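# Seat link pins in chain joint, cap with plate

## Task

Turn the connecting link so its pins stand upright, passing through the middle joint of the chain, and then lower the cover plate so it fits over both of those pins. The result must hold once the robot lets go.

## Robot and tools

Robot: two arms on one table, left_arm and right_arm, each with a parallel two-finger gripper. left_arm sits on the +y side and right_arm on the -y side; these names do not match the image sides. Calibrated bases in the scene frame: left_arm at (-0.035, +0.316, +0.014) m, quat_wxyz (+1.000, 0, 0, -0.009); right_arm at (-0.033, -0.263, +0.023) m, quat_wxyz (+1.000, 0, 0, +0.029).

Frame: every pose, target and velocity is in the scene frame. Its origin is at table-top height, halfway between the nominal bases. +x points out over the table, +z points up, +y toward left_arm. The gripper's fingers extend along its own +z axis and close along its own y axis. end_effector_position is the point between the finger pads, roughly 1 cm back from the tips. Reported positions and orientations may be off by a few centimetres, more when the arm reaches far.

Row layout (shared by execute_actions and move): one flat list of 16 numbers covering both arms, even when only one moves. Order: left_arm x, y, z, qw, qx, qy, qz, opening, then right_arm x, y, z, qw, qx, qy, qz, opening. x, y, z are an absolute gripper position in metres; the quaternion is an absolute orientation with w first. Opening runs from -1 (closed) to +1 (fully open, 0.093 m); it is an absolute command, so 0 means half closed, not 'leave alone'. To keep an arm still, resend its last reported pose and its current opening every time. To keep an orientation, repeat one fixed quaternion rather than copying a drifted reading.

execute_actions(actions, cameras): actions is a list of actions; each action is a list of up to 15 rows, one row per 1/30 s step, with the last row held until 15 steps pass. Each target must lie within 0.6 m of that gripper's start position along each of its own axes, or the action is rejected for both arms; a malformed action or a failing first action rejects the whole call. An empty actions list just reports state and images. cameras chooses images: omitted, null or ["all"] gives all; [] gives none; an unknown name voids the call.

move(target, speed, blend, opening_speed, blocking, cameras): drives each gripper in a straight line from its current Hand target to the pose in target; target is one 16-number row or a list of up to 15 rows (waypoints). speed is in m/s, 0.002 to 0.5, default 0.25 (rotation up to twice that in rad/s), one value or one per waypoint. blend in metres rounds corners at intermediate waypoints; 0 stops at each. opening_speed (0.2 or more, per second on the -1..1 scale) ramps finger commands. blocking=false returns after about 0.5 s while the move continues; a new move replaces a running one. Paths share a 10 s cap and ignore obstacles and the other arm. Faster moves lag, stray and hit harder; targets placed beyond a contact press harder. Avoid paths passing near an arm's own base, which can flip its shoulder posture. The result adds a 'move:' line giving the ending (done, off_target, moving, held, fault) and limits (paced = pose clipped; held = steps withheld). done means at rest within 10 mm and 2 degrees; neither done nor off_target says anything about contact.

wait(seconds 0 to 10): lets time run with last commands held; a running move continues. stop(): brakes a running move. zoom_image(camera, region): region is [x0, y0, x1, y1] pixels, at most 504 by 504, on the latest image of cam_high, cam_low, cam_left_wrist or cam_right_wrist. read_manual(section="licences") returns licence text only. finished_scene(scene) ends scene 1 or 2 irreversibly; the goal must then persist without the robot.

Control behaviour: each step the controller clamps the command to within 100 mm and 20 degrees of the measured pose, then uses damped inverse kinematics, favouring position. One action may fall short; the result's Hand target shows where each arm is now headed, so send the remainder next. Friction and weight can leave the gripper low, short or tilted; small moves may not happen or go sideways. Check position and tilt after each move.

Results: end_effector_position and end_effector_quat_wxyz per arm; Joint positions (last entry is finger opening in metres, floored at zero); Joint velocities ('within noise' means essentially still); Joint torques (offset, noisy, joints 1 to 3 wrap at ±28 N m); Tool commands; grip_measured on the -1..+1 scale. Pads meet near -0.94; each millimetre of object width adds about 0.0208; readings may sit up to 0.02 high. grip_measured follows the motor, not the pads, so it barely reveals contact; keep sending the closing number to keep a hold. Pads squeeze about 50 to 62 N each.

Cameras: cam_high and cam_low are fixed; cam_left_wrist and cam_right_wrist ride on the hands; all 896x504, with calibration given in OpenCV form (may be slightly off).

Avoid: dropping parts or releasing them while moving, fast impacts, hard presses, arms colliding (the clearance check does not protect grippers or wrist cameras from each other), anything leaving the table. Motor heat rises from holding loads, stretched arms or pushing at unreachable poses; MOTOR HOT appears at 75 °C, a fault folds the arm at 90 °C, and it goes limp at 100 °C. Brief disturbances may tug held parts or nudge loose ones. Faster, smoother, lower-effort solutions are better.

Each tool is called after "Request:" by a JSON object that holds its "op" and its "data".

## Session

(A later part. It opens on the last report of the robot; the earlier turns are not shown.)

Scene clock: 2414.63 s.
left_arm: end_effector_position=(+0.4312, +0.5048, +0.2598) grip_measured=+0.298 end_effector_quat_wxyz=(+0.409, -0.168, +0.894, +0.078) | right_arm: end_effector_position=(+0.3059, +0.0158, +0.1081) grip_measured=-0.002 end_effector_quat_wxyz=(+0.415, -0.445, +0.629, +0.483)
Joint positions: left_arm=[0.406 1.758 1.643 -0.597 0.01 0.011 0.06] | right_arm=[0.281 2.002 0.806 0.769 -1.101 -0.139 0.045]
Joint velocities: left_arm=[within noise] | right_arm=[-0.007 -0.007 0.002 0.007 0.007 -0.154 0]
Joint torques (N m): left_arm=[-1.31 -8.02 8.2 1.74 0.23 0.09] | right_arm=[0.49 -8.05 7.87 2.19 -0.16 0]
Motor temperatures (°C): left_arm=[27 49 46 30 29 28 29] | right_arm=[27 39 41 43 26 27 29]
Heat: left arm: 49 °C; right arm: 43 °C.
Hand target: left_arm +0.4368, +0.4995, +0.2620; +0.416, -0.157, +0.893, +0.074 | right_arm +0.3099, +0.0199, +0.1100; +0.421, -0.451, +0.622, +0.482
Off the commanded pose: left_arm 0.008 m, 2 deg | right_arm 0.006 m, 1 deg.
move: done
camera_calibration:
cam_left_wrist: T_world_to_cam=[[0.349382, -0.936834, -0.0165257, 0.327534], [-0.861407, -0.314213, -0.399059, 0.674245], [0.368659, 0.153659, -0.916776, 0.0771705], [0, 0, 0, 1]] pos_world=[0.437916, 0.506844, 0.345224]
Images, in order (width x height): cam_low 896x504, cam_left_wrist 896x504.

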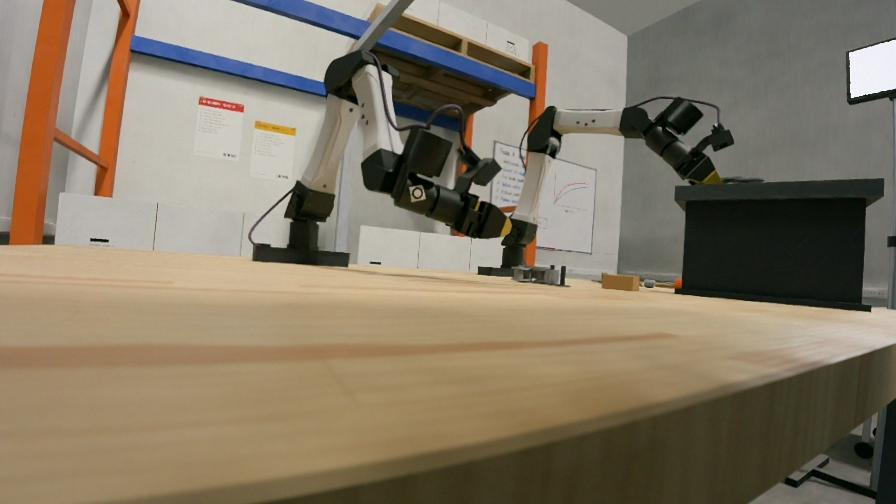

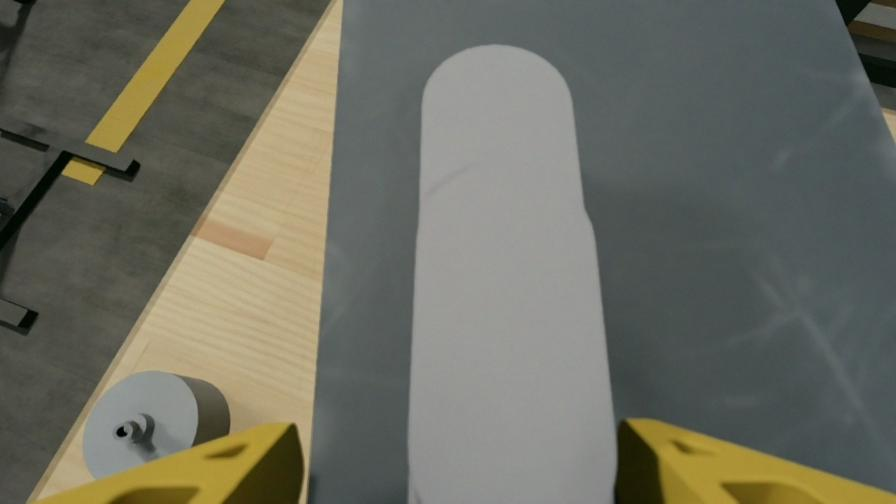

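Request:
{"op": "move", "data": {"target": [[0.434, 0.4900, 0.275, 0.4162, -0.1573, 0.8925, 0.0734, 0.3, 0.31, 0.02, 0.11, 0.42, -0.45, 0.62, 0.48, 0],[0.440, 0.4935, 0.260, 0.4162, -0.1573, 0.8925, 0.0734, 0.3, 0.31, 0.02, 0.11, 0.42, -0.45, 0.62, 0.48, 0]], "speed": 0.1, "cameras": ["cam_left_wrist","cam_low"]}}

Request:
{"op": "zoom_image", "data": {"camera": "cam_low", "region": [670, 150, 790, 210]}}

Scene clock: 2426.00 s.
left_arm: end_effector_position=(+0.4371, +0.4934, +0.2619) grip_measured=+0.298 end_effector_quat_wxyz=(+0.414, -0.157, +0.894, +0.074) | right_arm: end_effector_position=(+0.3059, +0.0158, +0.1081) grip_measured=-0.002 end_effector_quat_wxyz=(+0.415, -0.445, +0.629, +0.483)
Joint positions: left_arm=[0.38 1.758 1.644 -0.589 0.01 0.011 0.06] | right_arm=[0.281 2.002 0.806 0.769 -1.101 -0.139 0.045]
Joint velocities: within noise
Joint torques (N m): left_arm=[-0.59 -7.84 7.56 1.76 0.1 -0.02] | right_arm=[0.39 -7.92 7.92 2.2 -0.15 0.04]
Motor temperatures (°C): left_arm=[27 48 47 32 29 28 29] | right_arm=[27 39 41 43 26 27 29]
Heat: left arm: 48 °C; right arm: 43 °C.
Hand target: left_arm +0.4399, +0.4934, +0.2599; +0.416, -0.157, +0.893, +0.073 | right_arm +0.3099, +0.0199, +0.1100; +0.421, -0.451, +0.622, +0.482
Off the commanded pose: left_arm 0.003 m, 0 deg | right_arm 0.006 m, 1 deg.
move: done
camera_calibration:
cam_left_wrist: T_world_to_cam=[[0.325556, -0.945378, -0.0165628, 0.329492], [-0.865642, -0.29096, -0.407439, 0.669182], [0.380365, 0.146982, -0.913082, 0.075837], [0, 0, 0, 1]] pos_world=[0.443158, 0.495053, 0.347354]
Images, in order (width x height): cam_low 896x504, cam_left_wrist 896x504.

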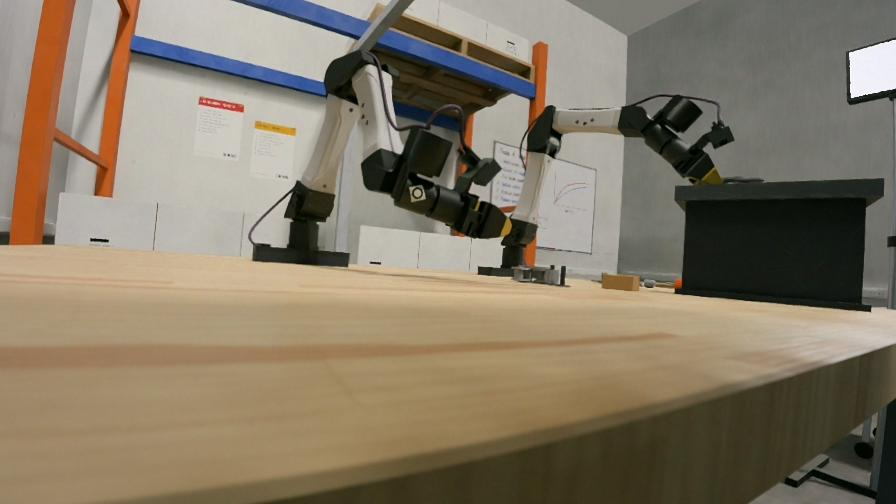

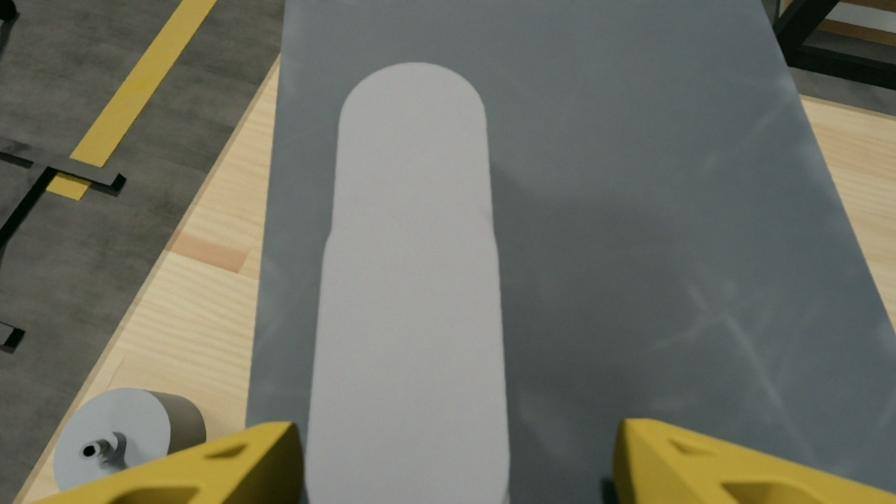

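Scaled by 4.200 from the camera's 896x504 image, which has a finer 1280x720 frame.

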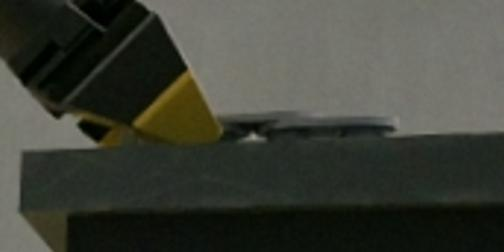

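Request:
{"op": "move", "data": {"target": [[0.440, 0.5010, 0.262, 0.4162, -0.1573, 0.8925, 0.0734, 0.3, 0.31, 0.02, 0.11, 0.42, -0.45, 0.62, 0.48, 0]], "speed": 0.1, "cameras": ["cam_left_wrist"]}}

Scene clock: 2434.73 s.
left_arm: end_effector_position=(+0.4369, +0.4980, +0.2576) grip_measured=+0.298 end_effector_quat_wxyz=(+0.410, -0.161, +0.895, +0.075) | right_arm: end_effector_position=(+0.3059, +0.0158, +0.1081) grip_measured=-0.002 end_effector_quat_wxyz=(+0.415, -0.445, +0.629, +0.483)
Joint positions: left_arm=[0.389 1.768 1.644 -0.588 0.01 0.012 0.06] | right_arm=[0.281 2.002 0.806 0.769 -1.101 -0.139 0.045]
Joint velocities: within noise
Joint torques (N m): left_arm=[0.18 -7.77 9.47 1.67 0.23 0.09] | right_arm=[0.54 -7.99 7.72 2.16 -0.14 0.01]
Motor temperatures (°C): left_arm=[27 47 47 32 29 28 29] | right_arm=[27 39 41 43 26 27 29]
Heat: left arm: 47 °C; right arm: 43 °C.
Hand target: left_arm +0.4399, +0.5009, +0.2620; +0.416, -0.157, +0.892, +0.073 | right_arm +0.3099, +0.0199, +0.1100; +0.421, -0.451, +0.622, +0.482
Off the commanded pose: left_arm 0.006 m, 1 deg | right_arm 0.006 m, 1 deg.
move: done
camera_calibration:
cam_left_wrist: T_world_to_cam=[[0.333208, -0.942711, -0.0163526, 0.329111], [-0.866235, -0.299237, -0.400118, 0.671065], [0.372302, 0.147488, -0.916318, 0.0755027], [0, 0, 0, 1]] pos_world=[0.443528, 0.499928, 0.343071]
Images, in order (width x height): cam_left_wrist 896x504.

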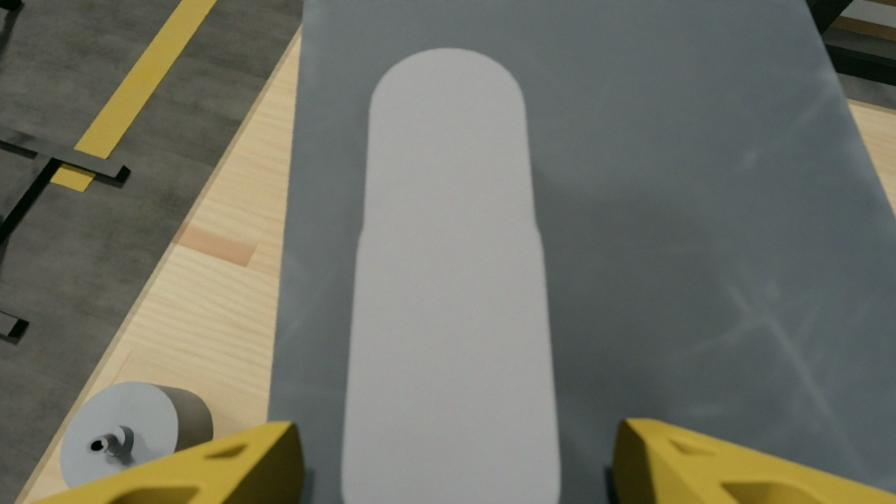

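Request:
{"op": "move", "data": {"target": [[0.441, 0.5015, 0.255, 0.4162, -0.1573, 0.8925, 0.0734, 0.3, 0.31, 0.02, 0.11, 0.42, -0.45, 0.62, 0.48, 0]], "speed": 0.05, "cameras": ["cam_left_wrist","cam_low"]}}

Request:
{"op": "zoom_image", "data": {"camera": "cam_low", "region": [670, 150, 790, 210]}}

Scene clock: 2444.00 s.
left_arm: end_effector_position=(+0.4390, +0.4993, +0.2605) grip_measured=+0.298 end_effector_quat_wxyz=(+0.417, -0.160, +0.891, +0.076) | right_arm: end_effector_position=(+0.3059, +0.0158, +0.1081) grip_measured=-0.002 end_effector_quat_wxyz=(+0.415, -0.445, +0.629, +0.483)
Joint positions: left_arm=[0.39 1.768 1.644 -0.572 0.01 0.012 0.06] | right_arm=[0.281 2.002 0.806 0.769 -1.101 -0.139 0.045]
Joint velocities: within noise
Joint torques (N m): left_arm=[0.31 -7.66 7.17 1.79 0.23 0.08] | right_arm=[0.46 -7.82 7.86 2.18 -0.16 0.03]
Motor temperatures (°C): left_arm=[27 48 47 32 29 28 29] | right_arm=[27 39 41 43 26 27 29]
Heat: left arm: 48 °C; right arm: 43 °C.
Hand target: left_arm +0.4409, +0.5013, +0.2550; +0.416, -0.157, +0.893, +0.073 | right_arm +0.3099, +0.0199, +0.1100; +0.421, -0.451, +0.622, +0.482
Off the commanded pose: left_arm 0.006 m, 1 deg | right_arm 0.006 m, 1 deg.
move: done
camera_calibration:
cam_left_wrist: T_world_to_cam=[[0.334169, -0.942362, -0.0168488, 0.329157], [-0.860073, -0.29758, -0.414391, 0.67464], [0.385493, 0.152968, -0.909943, 0.0669816], [0, 0, 0, 1]] pos_world=[0.444425, 0.500699, 0.346061]
Images, in order (width x height): cam_low 896x504, cam_left_wrist 896x504.

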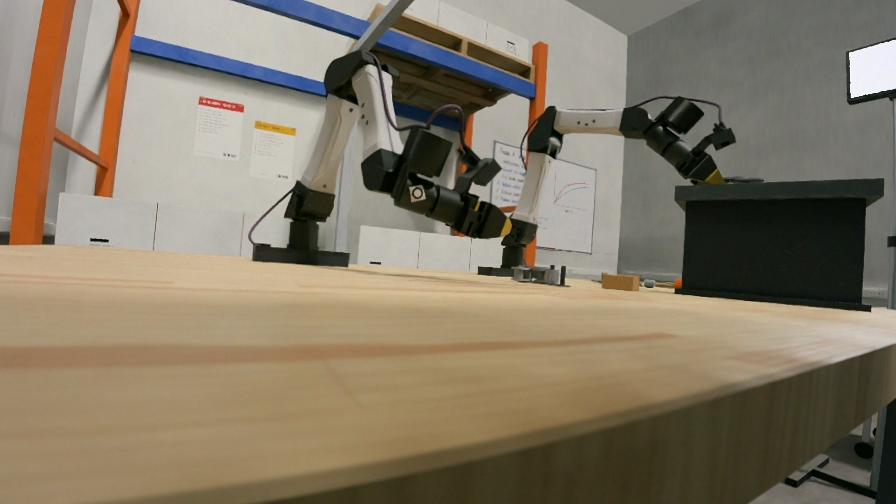

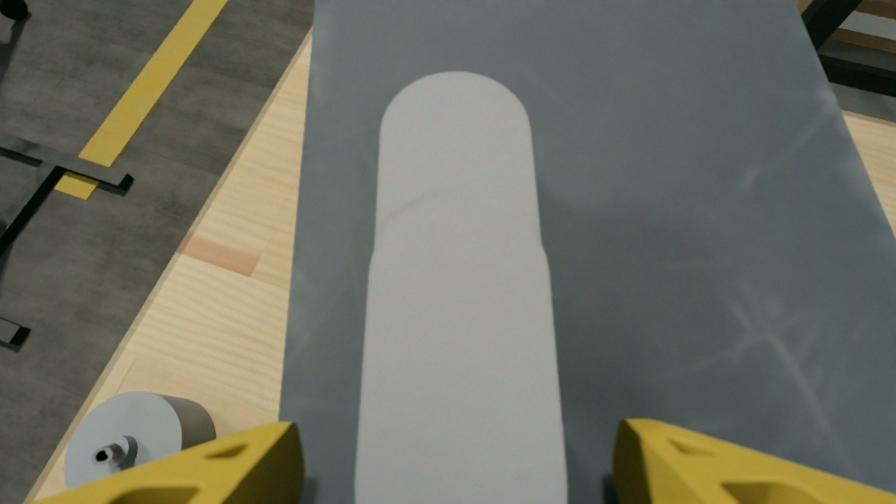

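Scaled by 4.200 from the camera's 896x504 image, which has a finer 1280x720 frame.

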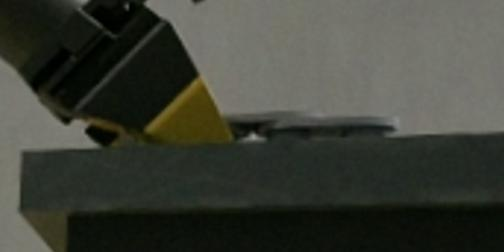

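Request:
{"op": "move", "data": {"target": [[0.440, 0.5015, 0.259, 0.4162, -0.1573, 0.8925, 0.0734, -0.95, 0.31, 0.02, 0.11, 0.42, -0.45, 0.62, 0.48, 0]], "speed": 0.05, "cameras": ["cam_left_wrist","cam_low"]}}

Request:
{"op": "move", "data": {"target": [[0.435, 0.5005, 0.33, 0.4162, -0.1573, 0.8925, 0.0734, -0.95, 0.31, 0.02, 0.11, 0.42, -0.45, 0.62, 0.48, 0]], "speed": 0.05, "cameras": ["cam_left_wrist","cam_low","cam_high"]}}

Request:
{"op": "zoom_image", "data": {"camera": "cam_low", "region": [670, 120, 790, 210]}}

Scene clock: 2453.40 s.
left_arm: end_effector_position=(+0.4392, +0.4993, +0.2607) grip_measured=-0.482 end_effector_quat_wxyz=(+0.418, -0.160, +0.891, +0.076) | right_arm: end_effector_position=(+0.3059, +0.0158, +0.1081) grip_measured=-0.002 end_effector_quat_wxyz=(+0.415, -0.445, +0.629, +0.483)
Joint positions: left_arm=[0.39 1.768 1.644 -0.571 0.011 0.012 0.022] | right_arm=[0.281 2.002 0.806 0.769 -1.101 -0.139 0.045]
Joint velocities: within noise
Joint torques (N m): left_arm=[0.4 -7.76 8.39 1.64 0.22 0.08] | right_arm=[0.51 -8.01 7.86 2.19 -0.11 0.07]
Motor temperatures (°C): left_arm=[27 48 46 33 29 28 29] | right_arm=[27 40 41 43 26 27 29]
Heat: left arm: 48 °C; right arm: 43 °C.
Hand target: left_arm +0.4400, +0.5014, +0.2590; +0.416, -0.157, +0.892, +0.073 | right_arm +0.3099, +0.0199, +0.1100; +0.421, -0.451, +0.622, +0.482
Off the commanded pose: left_arm 0.003 m, 1 deg | right_arm 0.006 m, 1 deg.
move: done
camera_calibration:
cam_left_wrist: T_world_to_cam=[[0.333681, -0.942534, -0.0169342, 0.329425], [-0.859796, -0.296926, -0.415434, 0.674716], [0.386532, 0.153182, -0.909466, 0.0664149], [0, 0, 0, 1]] pos_world=[0.444524, 0.500661, 0.34628]
Images, in order (width x height): cam_low 896x504, cam_left_wrist 896x504.

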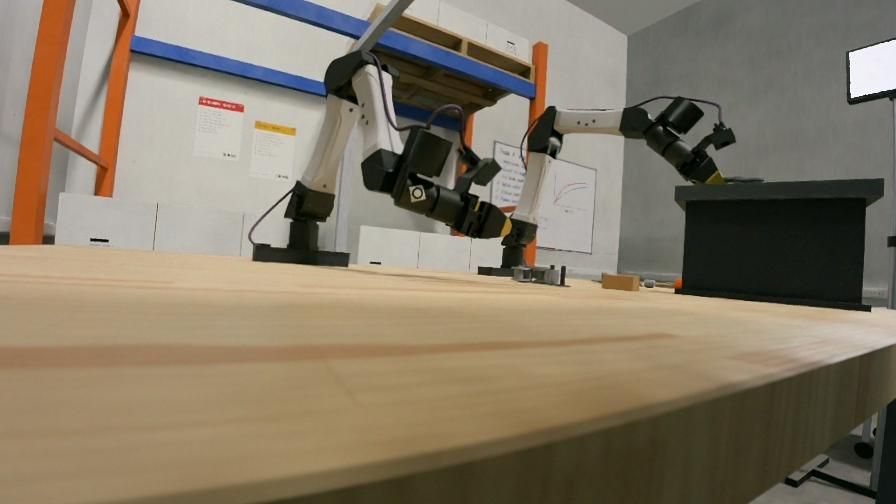

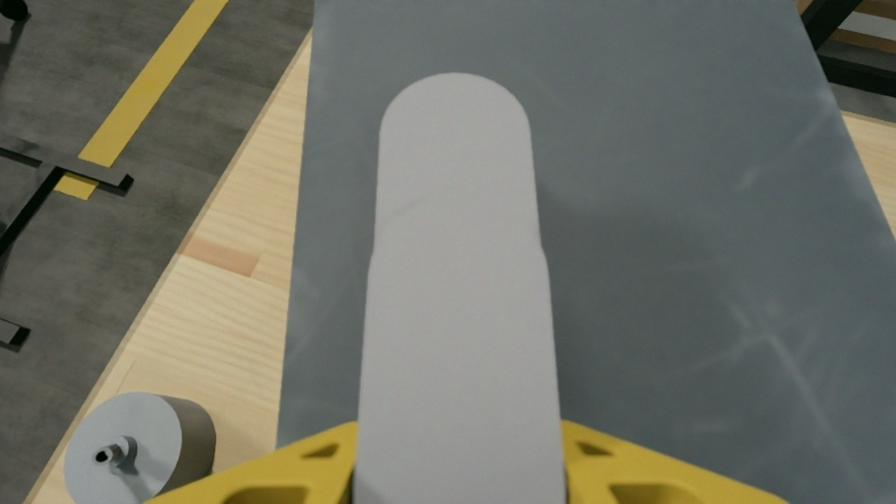

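Scene clock: 2455.50 s.
left_arm: end_effector_position=(+0.4232, +0.4946, +0.2965) grip_measured=-0.482 end_effector_quat_wxyz=(+0.365, -0.165, +0.914, +0.067) | right_arm: end_effector_position=(+0.3059, +0.0158, +0.1081) grip_measured=-0.002 end_effector_quat_wxyz=(+0.415, -0.445, +0.629, +0.483)
Joint positions: left_arm=[0.393 1.835 1.959 -0.934 0.011 0.014 0.022] | right_arm=[0.281 2.002 0.806 0.769 -1.101 -0.139 0.045]
Joint velocities: within noise
Joint torques (N m): left_arm=[0.28 -9.44 11.6 2 0.24 0.11] | right_arm=[0.42 -7.98 7.82 2.17 -0.17 0.04]
Motor temperatures (°C): left_arm=[27 48 47 33 29 28 29] | right_arm=[27 40 41 43 26 27 29]
Heat: left arm: 48 °C; right arm: 43 °C.
Hand target: left_arm +0.4322, +0.4995, +0.3303; +0.416, -0.157, +0.893, +0.074 | right_arm +0.3099, +0.0199, +0.1100; +0.421, -0.451, +0.622, +0.482
Off the commanded pose: left_arm 0.036 m, 6 deg | right_arm 0.006 m, 1 deg.
move: off_target (left_arm)
camera_calibration:
cam_left_wrist: T_world_to_cam=[[0.333363, -0.942684, -0.0146822, 0.330536], [-0.898619, -0.312992, -0.30744, 0.666742], [0.285224, 0.115683, -0.951454, 0.179781], [0, 0, 0, 1]] pos_world=[0.437681, 0.499479, 0.38089]
Images, in order (width x height): cam_high 896x504, cam_low 896x504, cam_left_wrist 896x504.

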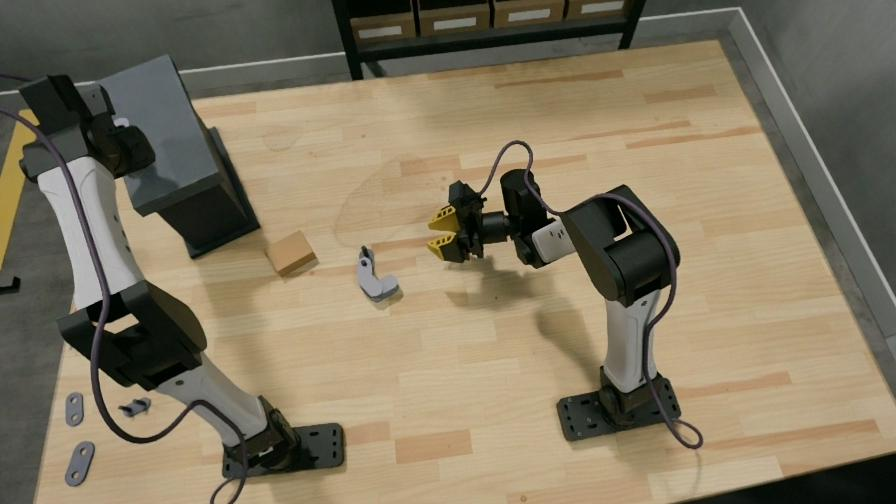

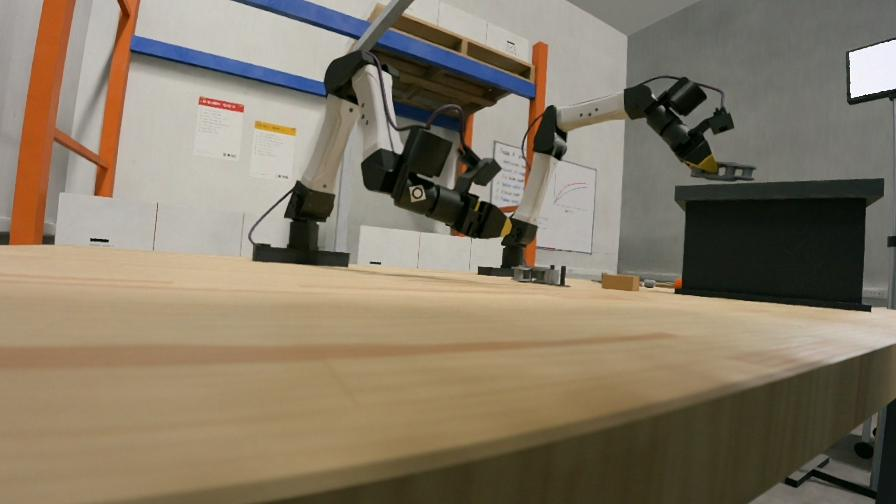

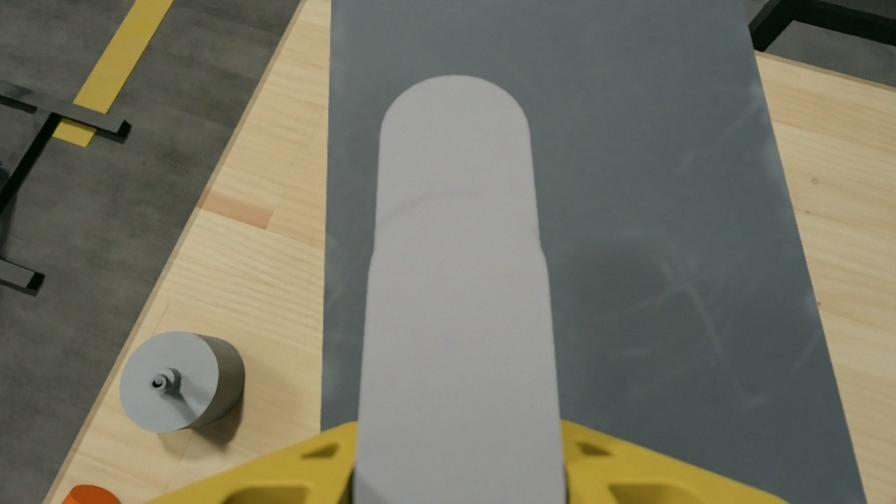

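Scaled by 4.200 from the camera's 896x504 image, which has a finer 1280x720 frame.

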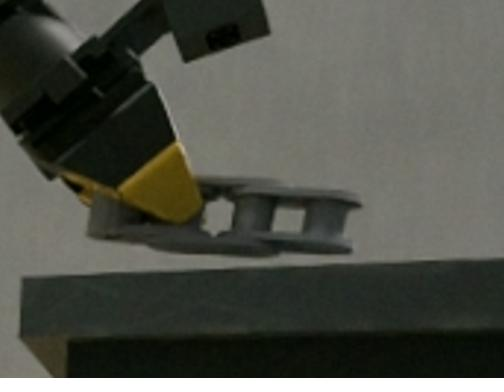

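Request:
{"op": "move", "data": {"target": [[0.32, 0.45, 0.36, 0.4162, -0.1573, 0.8925, 0.0734, -0.95, 0.25, -0.10, 0.15, 0.42, -0.45, 0.62, 0.48, 0],[0.34, 0.22, 0.28, 0.4185, 0.1262, 0.8975, -0.0588, -0.95, 0.20, -0.17, 0.20, 0.45, -0.40, 0.63, 0.45, 0],[0.241, -0.013, 0.15, 0.3830, 0.3830, 0.8214, -0.1786, -0.95, 0.20, -0.17, 0.20, 0.45, -0.40, 0.63, 0.45, 0]], "speed": 0.15, "blend": 0.04}}

Request:
{"op": "zoom_image", "data": {"camera": "cam_right_wrist", "region": [340, 100, 740, 400]}}

Scene clock: 2488.83 s.
left_arm: end_effector_position=(+0.2296, +0.0001, +0.1297) grip_measured=-0.482 end_effector_quat_wxyz=(+0.341, +0.391, +0.839, -0.163) | right_arm: end_effector_position=(+0.1963, -0.1669, +0.1992) grip_measured=-0.002 end_effector_quat_wxyz=(+0.459, -0.403, +0.642, +0.464)
Joint positions: left_arm=[-0.853 1.518 0.921 -0.198 0.007 -0.001 0.022] | right_arm=[-0.388 1.587 0.868 -1.482 -1.385 -1.98 0.045]
Joint velocities: within noise
Joint torques (N m): left_arm=[-0.55 -6.64 8.44 2.2 0.04 0.03] | right_arm=[-0.88 -4.15 7.56 -1.01 -0.34 0.01]
Motor temperatures (°C): left_arm=[27 49 52 39 29 28 30] | right_arm=[27 40 41 42 26 27 29]
Heat: left arm: 52 °C; right arm: 42 °C.
Hand target: left_arm +0.2398, -0.0116, +0.1509; +0.382, +0.383, +0.822, -0.178 | right_arm +0.1999, -0.1700, +0.1999; +0.459, -0.408, +0.643, +0.459
Off the commanded pose: left_arm 0.027 m, 6 deg | right_arm 0.005 m, 1 deg.
move: off_target (left_arm)
camera_calibration:
cam_left_wrist: T_world_to_cam=[[-0.778607, -0.627473, -0.00696974, 0.180737], [-0.592469, 0.738741, -0.321312, 0.218138], [0.206764, -0.246046, -0.946948, 0.150959], [0, 0, 0, 1]] pos_world=[0.238751, -0.0105972, 0.214301]
cam_right_wrist: T_world_to_cam=[[0.949393, -0.244416, -0.197265, -0.190146], [-0.302244, -0.540064, -0.78548, 0.160081], [0.0854485, 0.805352, -0.586607, 0.3192], [0, 0, 0, 1]] pos_world=[0.201632, -0.217089, 0.275476]

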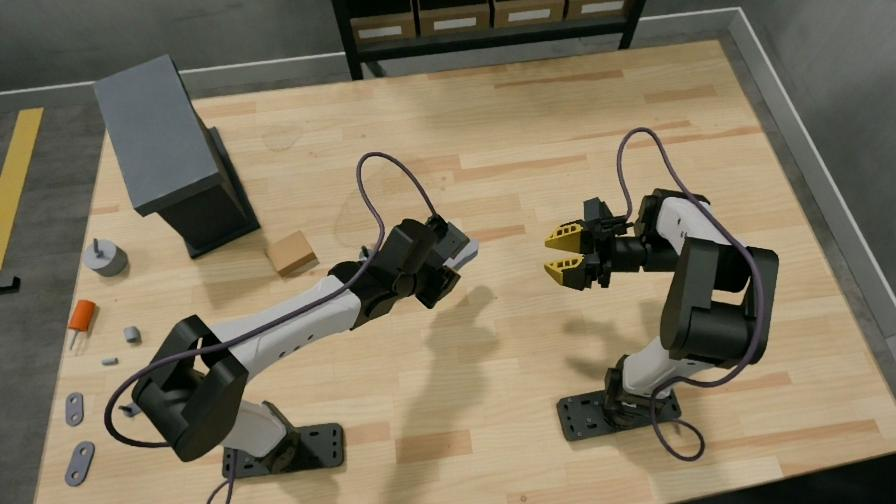

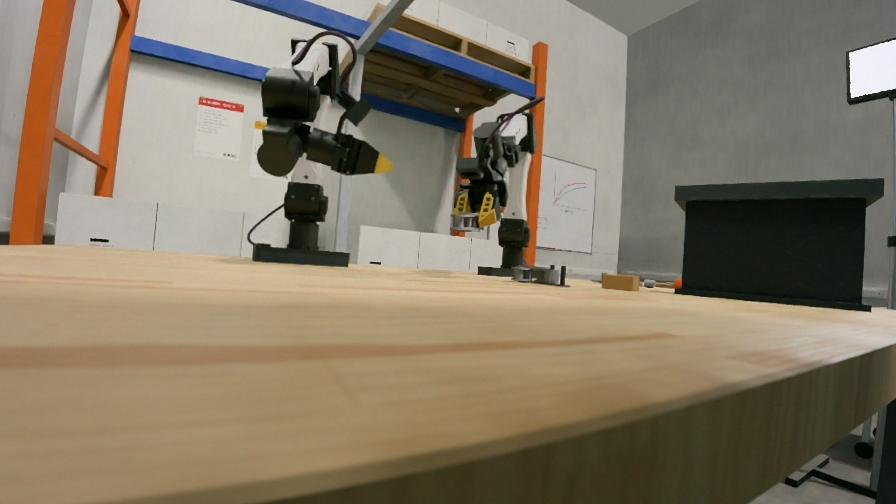

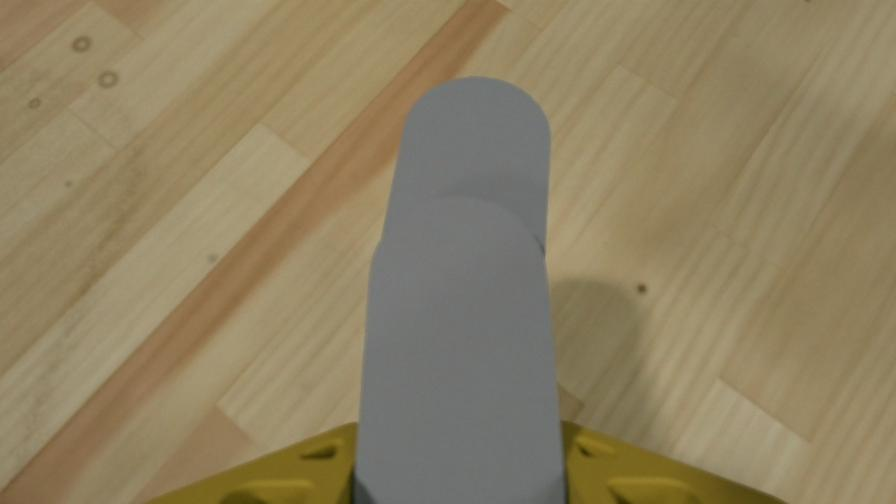

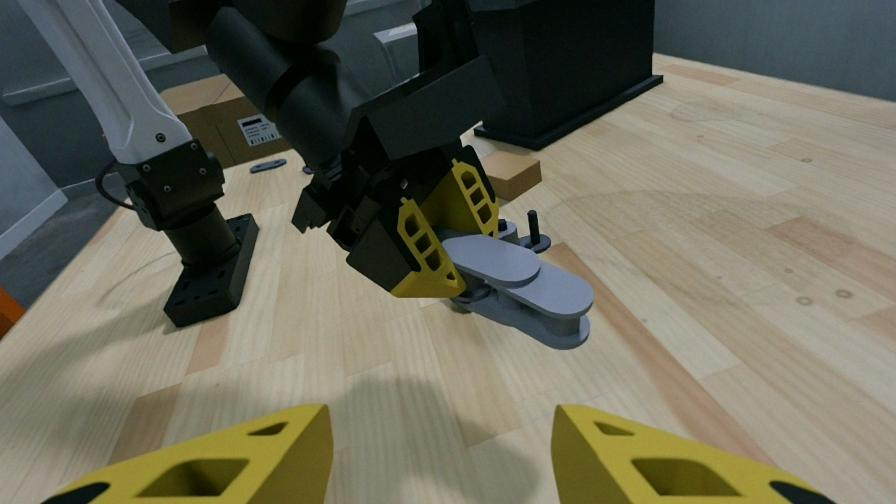

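Scaled by 1.260 from the camera's 896x504 image, which has a finer 1280x720 frame.

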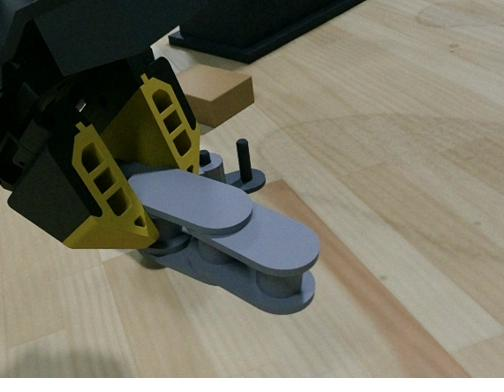

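Request:
{"op": "move", "data": {"target": [[0.243, -0.014, 0.085, 0.4255, 0.3731, 0.8002, -0.1984, -0.95, 0.20, -0.17, 0.20, 0.45, -0.40, 0.63, 0.45, 0]], "speed": 0.1, "cameras": ["cam_right_wrist","cam_low"]}}

Request:
{"op": "zoom_image", "data": {"camera": "cam_low", "region": [420, 200, 600, 300]}}

Scene clock: 2507.70 s.
left_arm: end_effector_position=(+0.2296, +0.0001, +0.0614) grip_measured=-0.482 end_effector_quat_wxyz=(+0.380, +0.383, +0.822, -0.181) | right_arm: end_effector_position=(+0.1963, -0.1669, +0.1992) grip_measured=-0.002 end_effector_quat_wxyz=(+0.459, -0.403, +0.642, +0.464)
Joint positions: left_arm=[-0.853 1.658 0.664 0.292 0.007 -0.001 0.022] | right_arm=[-0.388 1.587 0.868 -1.483 -1.385 -1.98 0.045]
Joint velocities: within noise
Joint torques (N m): left_arm=[-0.31 -6.8 7.61 2.38 0.05 0.03] | right_arm=[-0.91 -4.37 7.42 -1.03 -0.32 0.03]
Motor temperatures (°C): left_arm=[27 47 50 44 29 28 30] | right_arm=[27 38 41 40 26 27 29]
Heat: left arm: 50 °C; right arm: 41 °C.
Hand target: left_arm +0.2416, -0.0124, +0.0860; +0.424, +0.373, +0.801, -0.198 | right_arm +0.1999, -0.1700, +0.2000; +0.459, -0.408, +0.643, +0.459
Off the commanded pose: left_arm 0.031 m, 6 deg | right_arm 0.005 m, 1 deg.
move: off_target (left_arm)
camera_calibration:
cam_right_wrist: T_world_to_cam=[[0.949337, -0.24433, -0.197641, -0.189973], [-0.302491, -0.539952, -0.785462, 0.160174], [0.0851952, 0.805453, -0.586504, 0.319263], [0, 0, 0, 1]] pos_world=[0.2016, -0.217081, 0.275513]
Images, in order (width x height): cam_low 896x504, cam_right_wrist 896x504.

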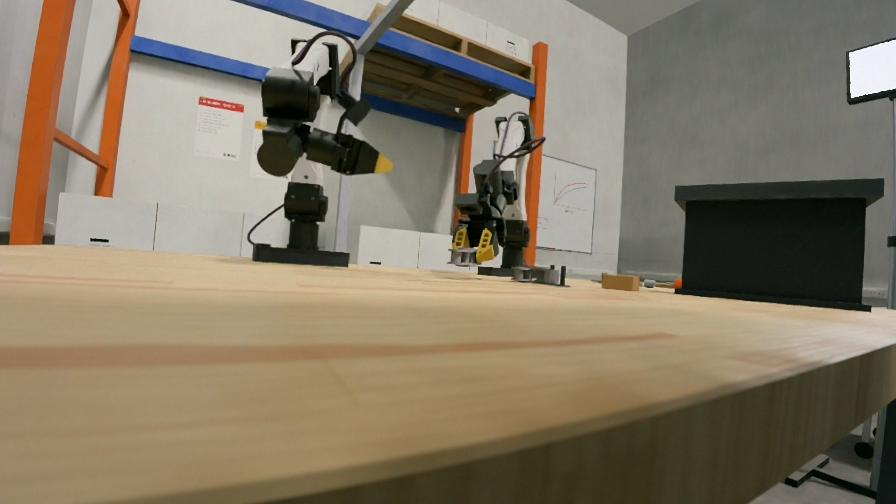

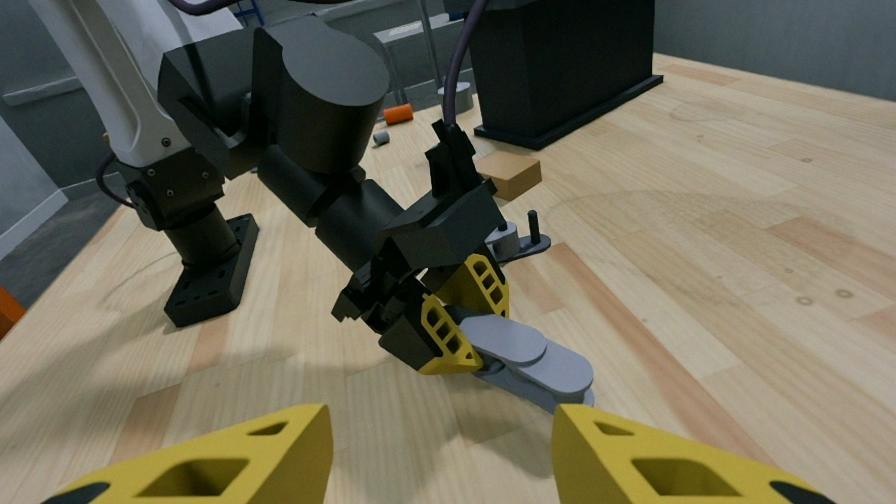

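Scaled by 2.800 from the camera's 896x504 image, which has a finer 1280x720 frame.

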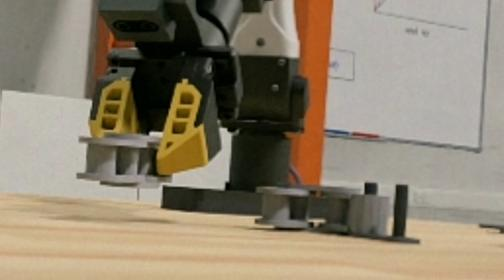

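Request:
{"op": "move", "data": {"target": [[0.243, -0.014, 0.058, 0.4255, 0.3731, 0.8002, -0.1984, -0.95, 0.20, -0.17, 0.20, 0.45, -0.40, 0.63, 0.45, 0]], "speed": 0.05, "cameras": ["cam_right_wrist","cam_low"]}}

Request:
{"op": "zoom_image", "data": {"camera": "cam_low", "region": [420, 200, 600, 300]}}

Scene clock: 2515.33 s.
left_arm: end_effector_position=(+0.2314, -0.0020, +0.0371) grip_measured=-0.482 end_effector_quat_wxyz=(+0.383, +0.383, +0.821, -0.182) | right_arm: end_effector_position=(+0.1963, -0.1669, +0.1992) grip_measured=-0.002 end_effector_quat_wxyz=(+0.459, -0.403, +0.642, +0.464)
Joint positions: left_arm=[-0.853 1.755 0.632 0.428 0.007 -0.001 0.022] | right_arm=[-0.388 1.587 0.868 -1.483 -1.385 -1.98 0.045]
Joint velocities: within noise
Joint torques (N m): left_arm=[-0.29 -7.06 6.34 2.42 0.07 0.03] | right_arm=[-0.83 -4.25 7.43 -1.01 -0.34 0.01]
Motor temperatures (°C): left_arm=[27 47 51 45 29 28 30] | right_arm=[27 37 40 40 26 27 29]
Heat: left arm: 51 °C; right arm: 40 °C.
Hand target: left_arm +0.2420, -0.0129, +0.0586; +0.424, +0.373, +0.801, -0.198 | right_arm +0.1999, -0.1700, +0.2000; +0.459, -0.408, +0.643, +0.459
Off the commanded pose: left_arm 0.027 m, 6 deg | right_arm 0.005 m, 1 deg.
move: off_target (left_arm)
camera_calibration:
cam_right_wrist: T_world_to_cam=[[0.949337, -0.24433, -0.197641, -0.189973], [-0.302491, -0.539952, -0.785462, 0.160174], [0.0851952, 0.805453, -0.586504, 0.319263], [0, 0, 0, 1]] pos_world=[0.2016, -0.217081, 0.275513]
Images, in order (width x height): cam_low 896x504, cam_right_wrist 896x504.

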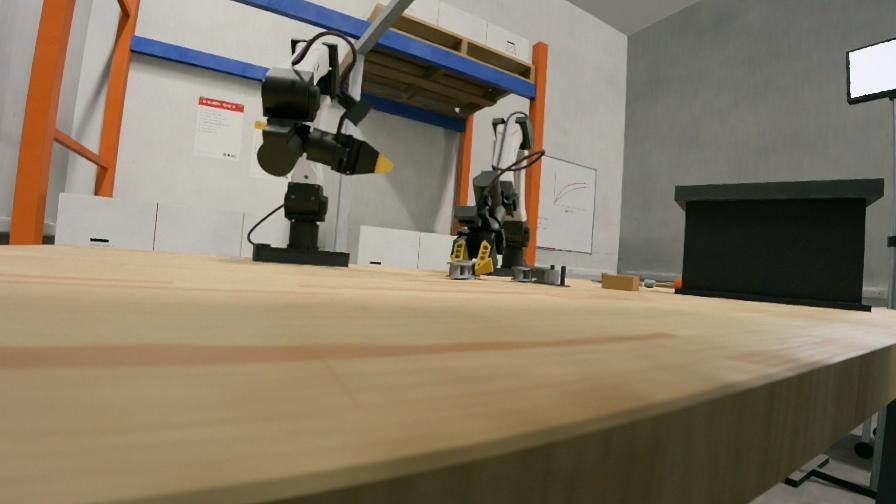

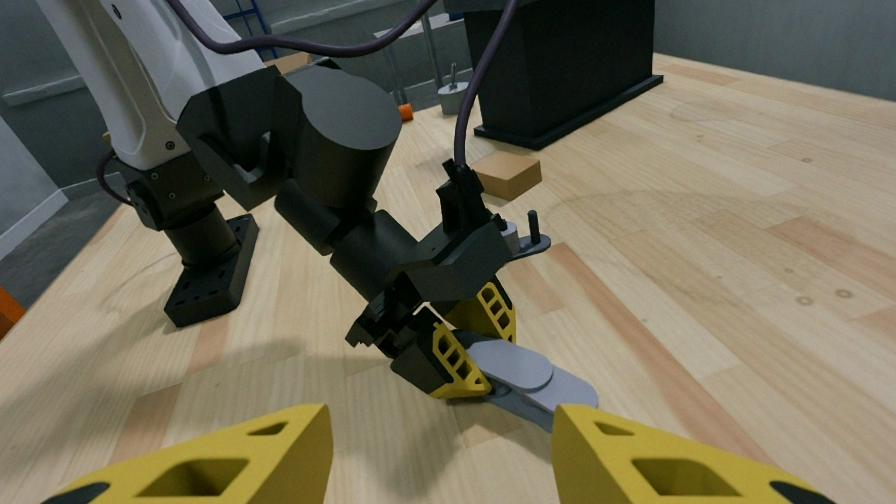

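Scaled by 2.800 from the camera's 896x504 image, which has a finer 1280x720 frame.

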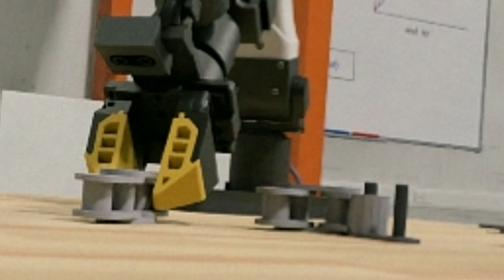

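Request:
{"op": "move", "data": {"target": [[0.243, -0.014, 0.042, 0.4255, 0.3731, 0.8002, -0.1984, -0.95, 0.20, -0.17, 0.20, 0.45, -0.40, 0.63, 0.45, 0]], "speed": 0.05, "cameras": ["cam_right_wrist","cam_low"]}}

Request:
{"op": "zoom_image", "data": {"camera": "cam_low", "region": [420, 200, 600, 300]}}

Scene clock: 2521.50 s.
left_arm: end_effector_position=(+0.2389, -0.0109, +0.0367) grip_measured=-0.482 end_effector_quat_wxyz=(+0.409, +0.377, +0.808, -0.194) | right_arm: end_effector_position=(+0.1962, -0.1668, +0.1992) grip_measured=-0.002 end_effector_quat_wxyz=(+0.459, -0.403, +0.642, +0.464)
Joint positions: left_arm=[-0.853 1.811 0.626 0.554 0.007 -0.001 0.022] | right_arm=[-0.388 1.587 0.868 -1.484 -1.385 -1.981 0.045]
Joint velocities: within noise
Joint torques (N m): left_arm=[-0.28 -6.27 5.31 2.12 0.06 0.03] | right_arm=[-0.64 -4.31 7.58 -1.03 -0.34 0.03]
Motor temperatures (°C): left_arm=[27 47 50 46 29 28 30] | right_arm=[27 37 40 40 26 27 29]
Heat: left arm: 50 °C; right arm: 40 °C.
Hand target: left_arm +0.2429, -0.0139, +0.0422; +0.425, +0.373, +0.800, -0.198 | right_arm +0.1999, -0.1700, +0.2000; +0.459, -0.408, +0.643, +0.459
Off the commanded pose: left_arm 0.007 m, 2 deg | right_arm 0.005 m, 1 deg.
move: done
camera_calibration:
cam_right_wrist: T_world_to_cam=[[0.949352, -0.244268, -0.197644, -0.189929], [-0.302454, -0.539937, -0.785487, 0.16019], [0.0851537, 0.805482, -0.58647, 0.319277], [0, 0, 0, 1]] pos_world=[0.201572, -0.217073, 0.275535]
Images, in order (width x height): cam_low 896x504, cam_right_wrist 896x504.

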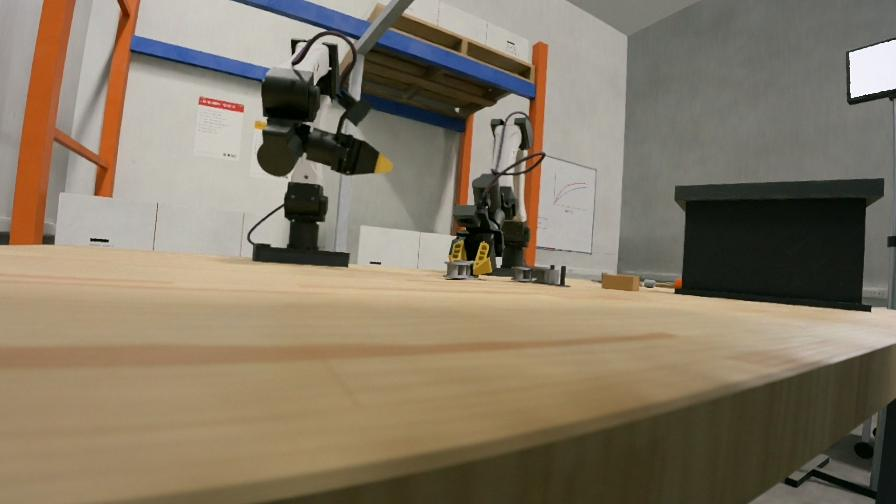

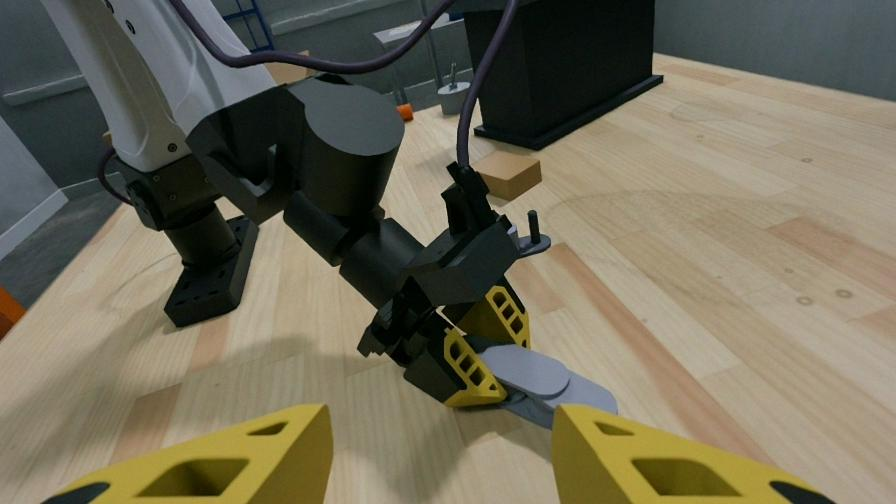

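Scaled by 2.800 from the camera's 896x504 image, which has a finer 1280x720 frame.

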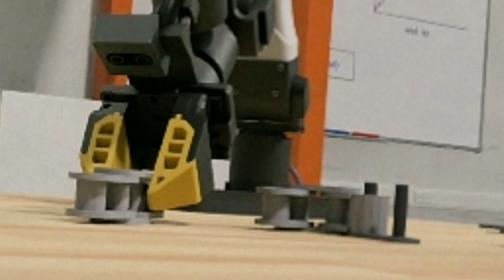

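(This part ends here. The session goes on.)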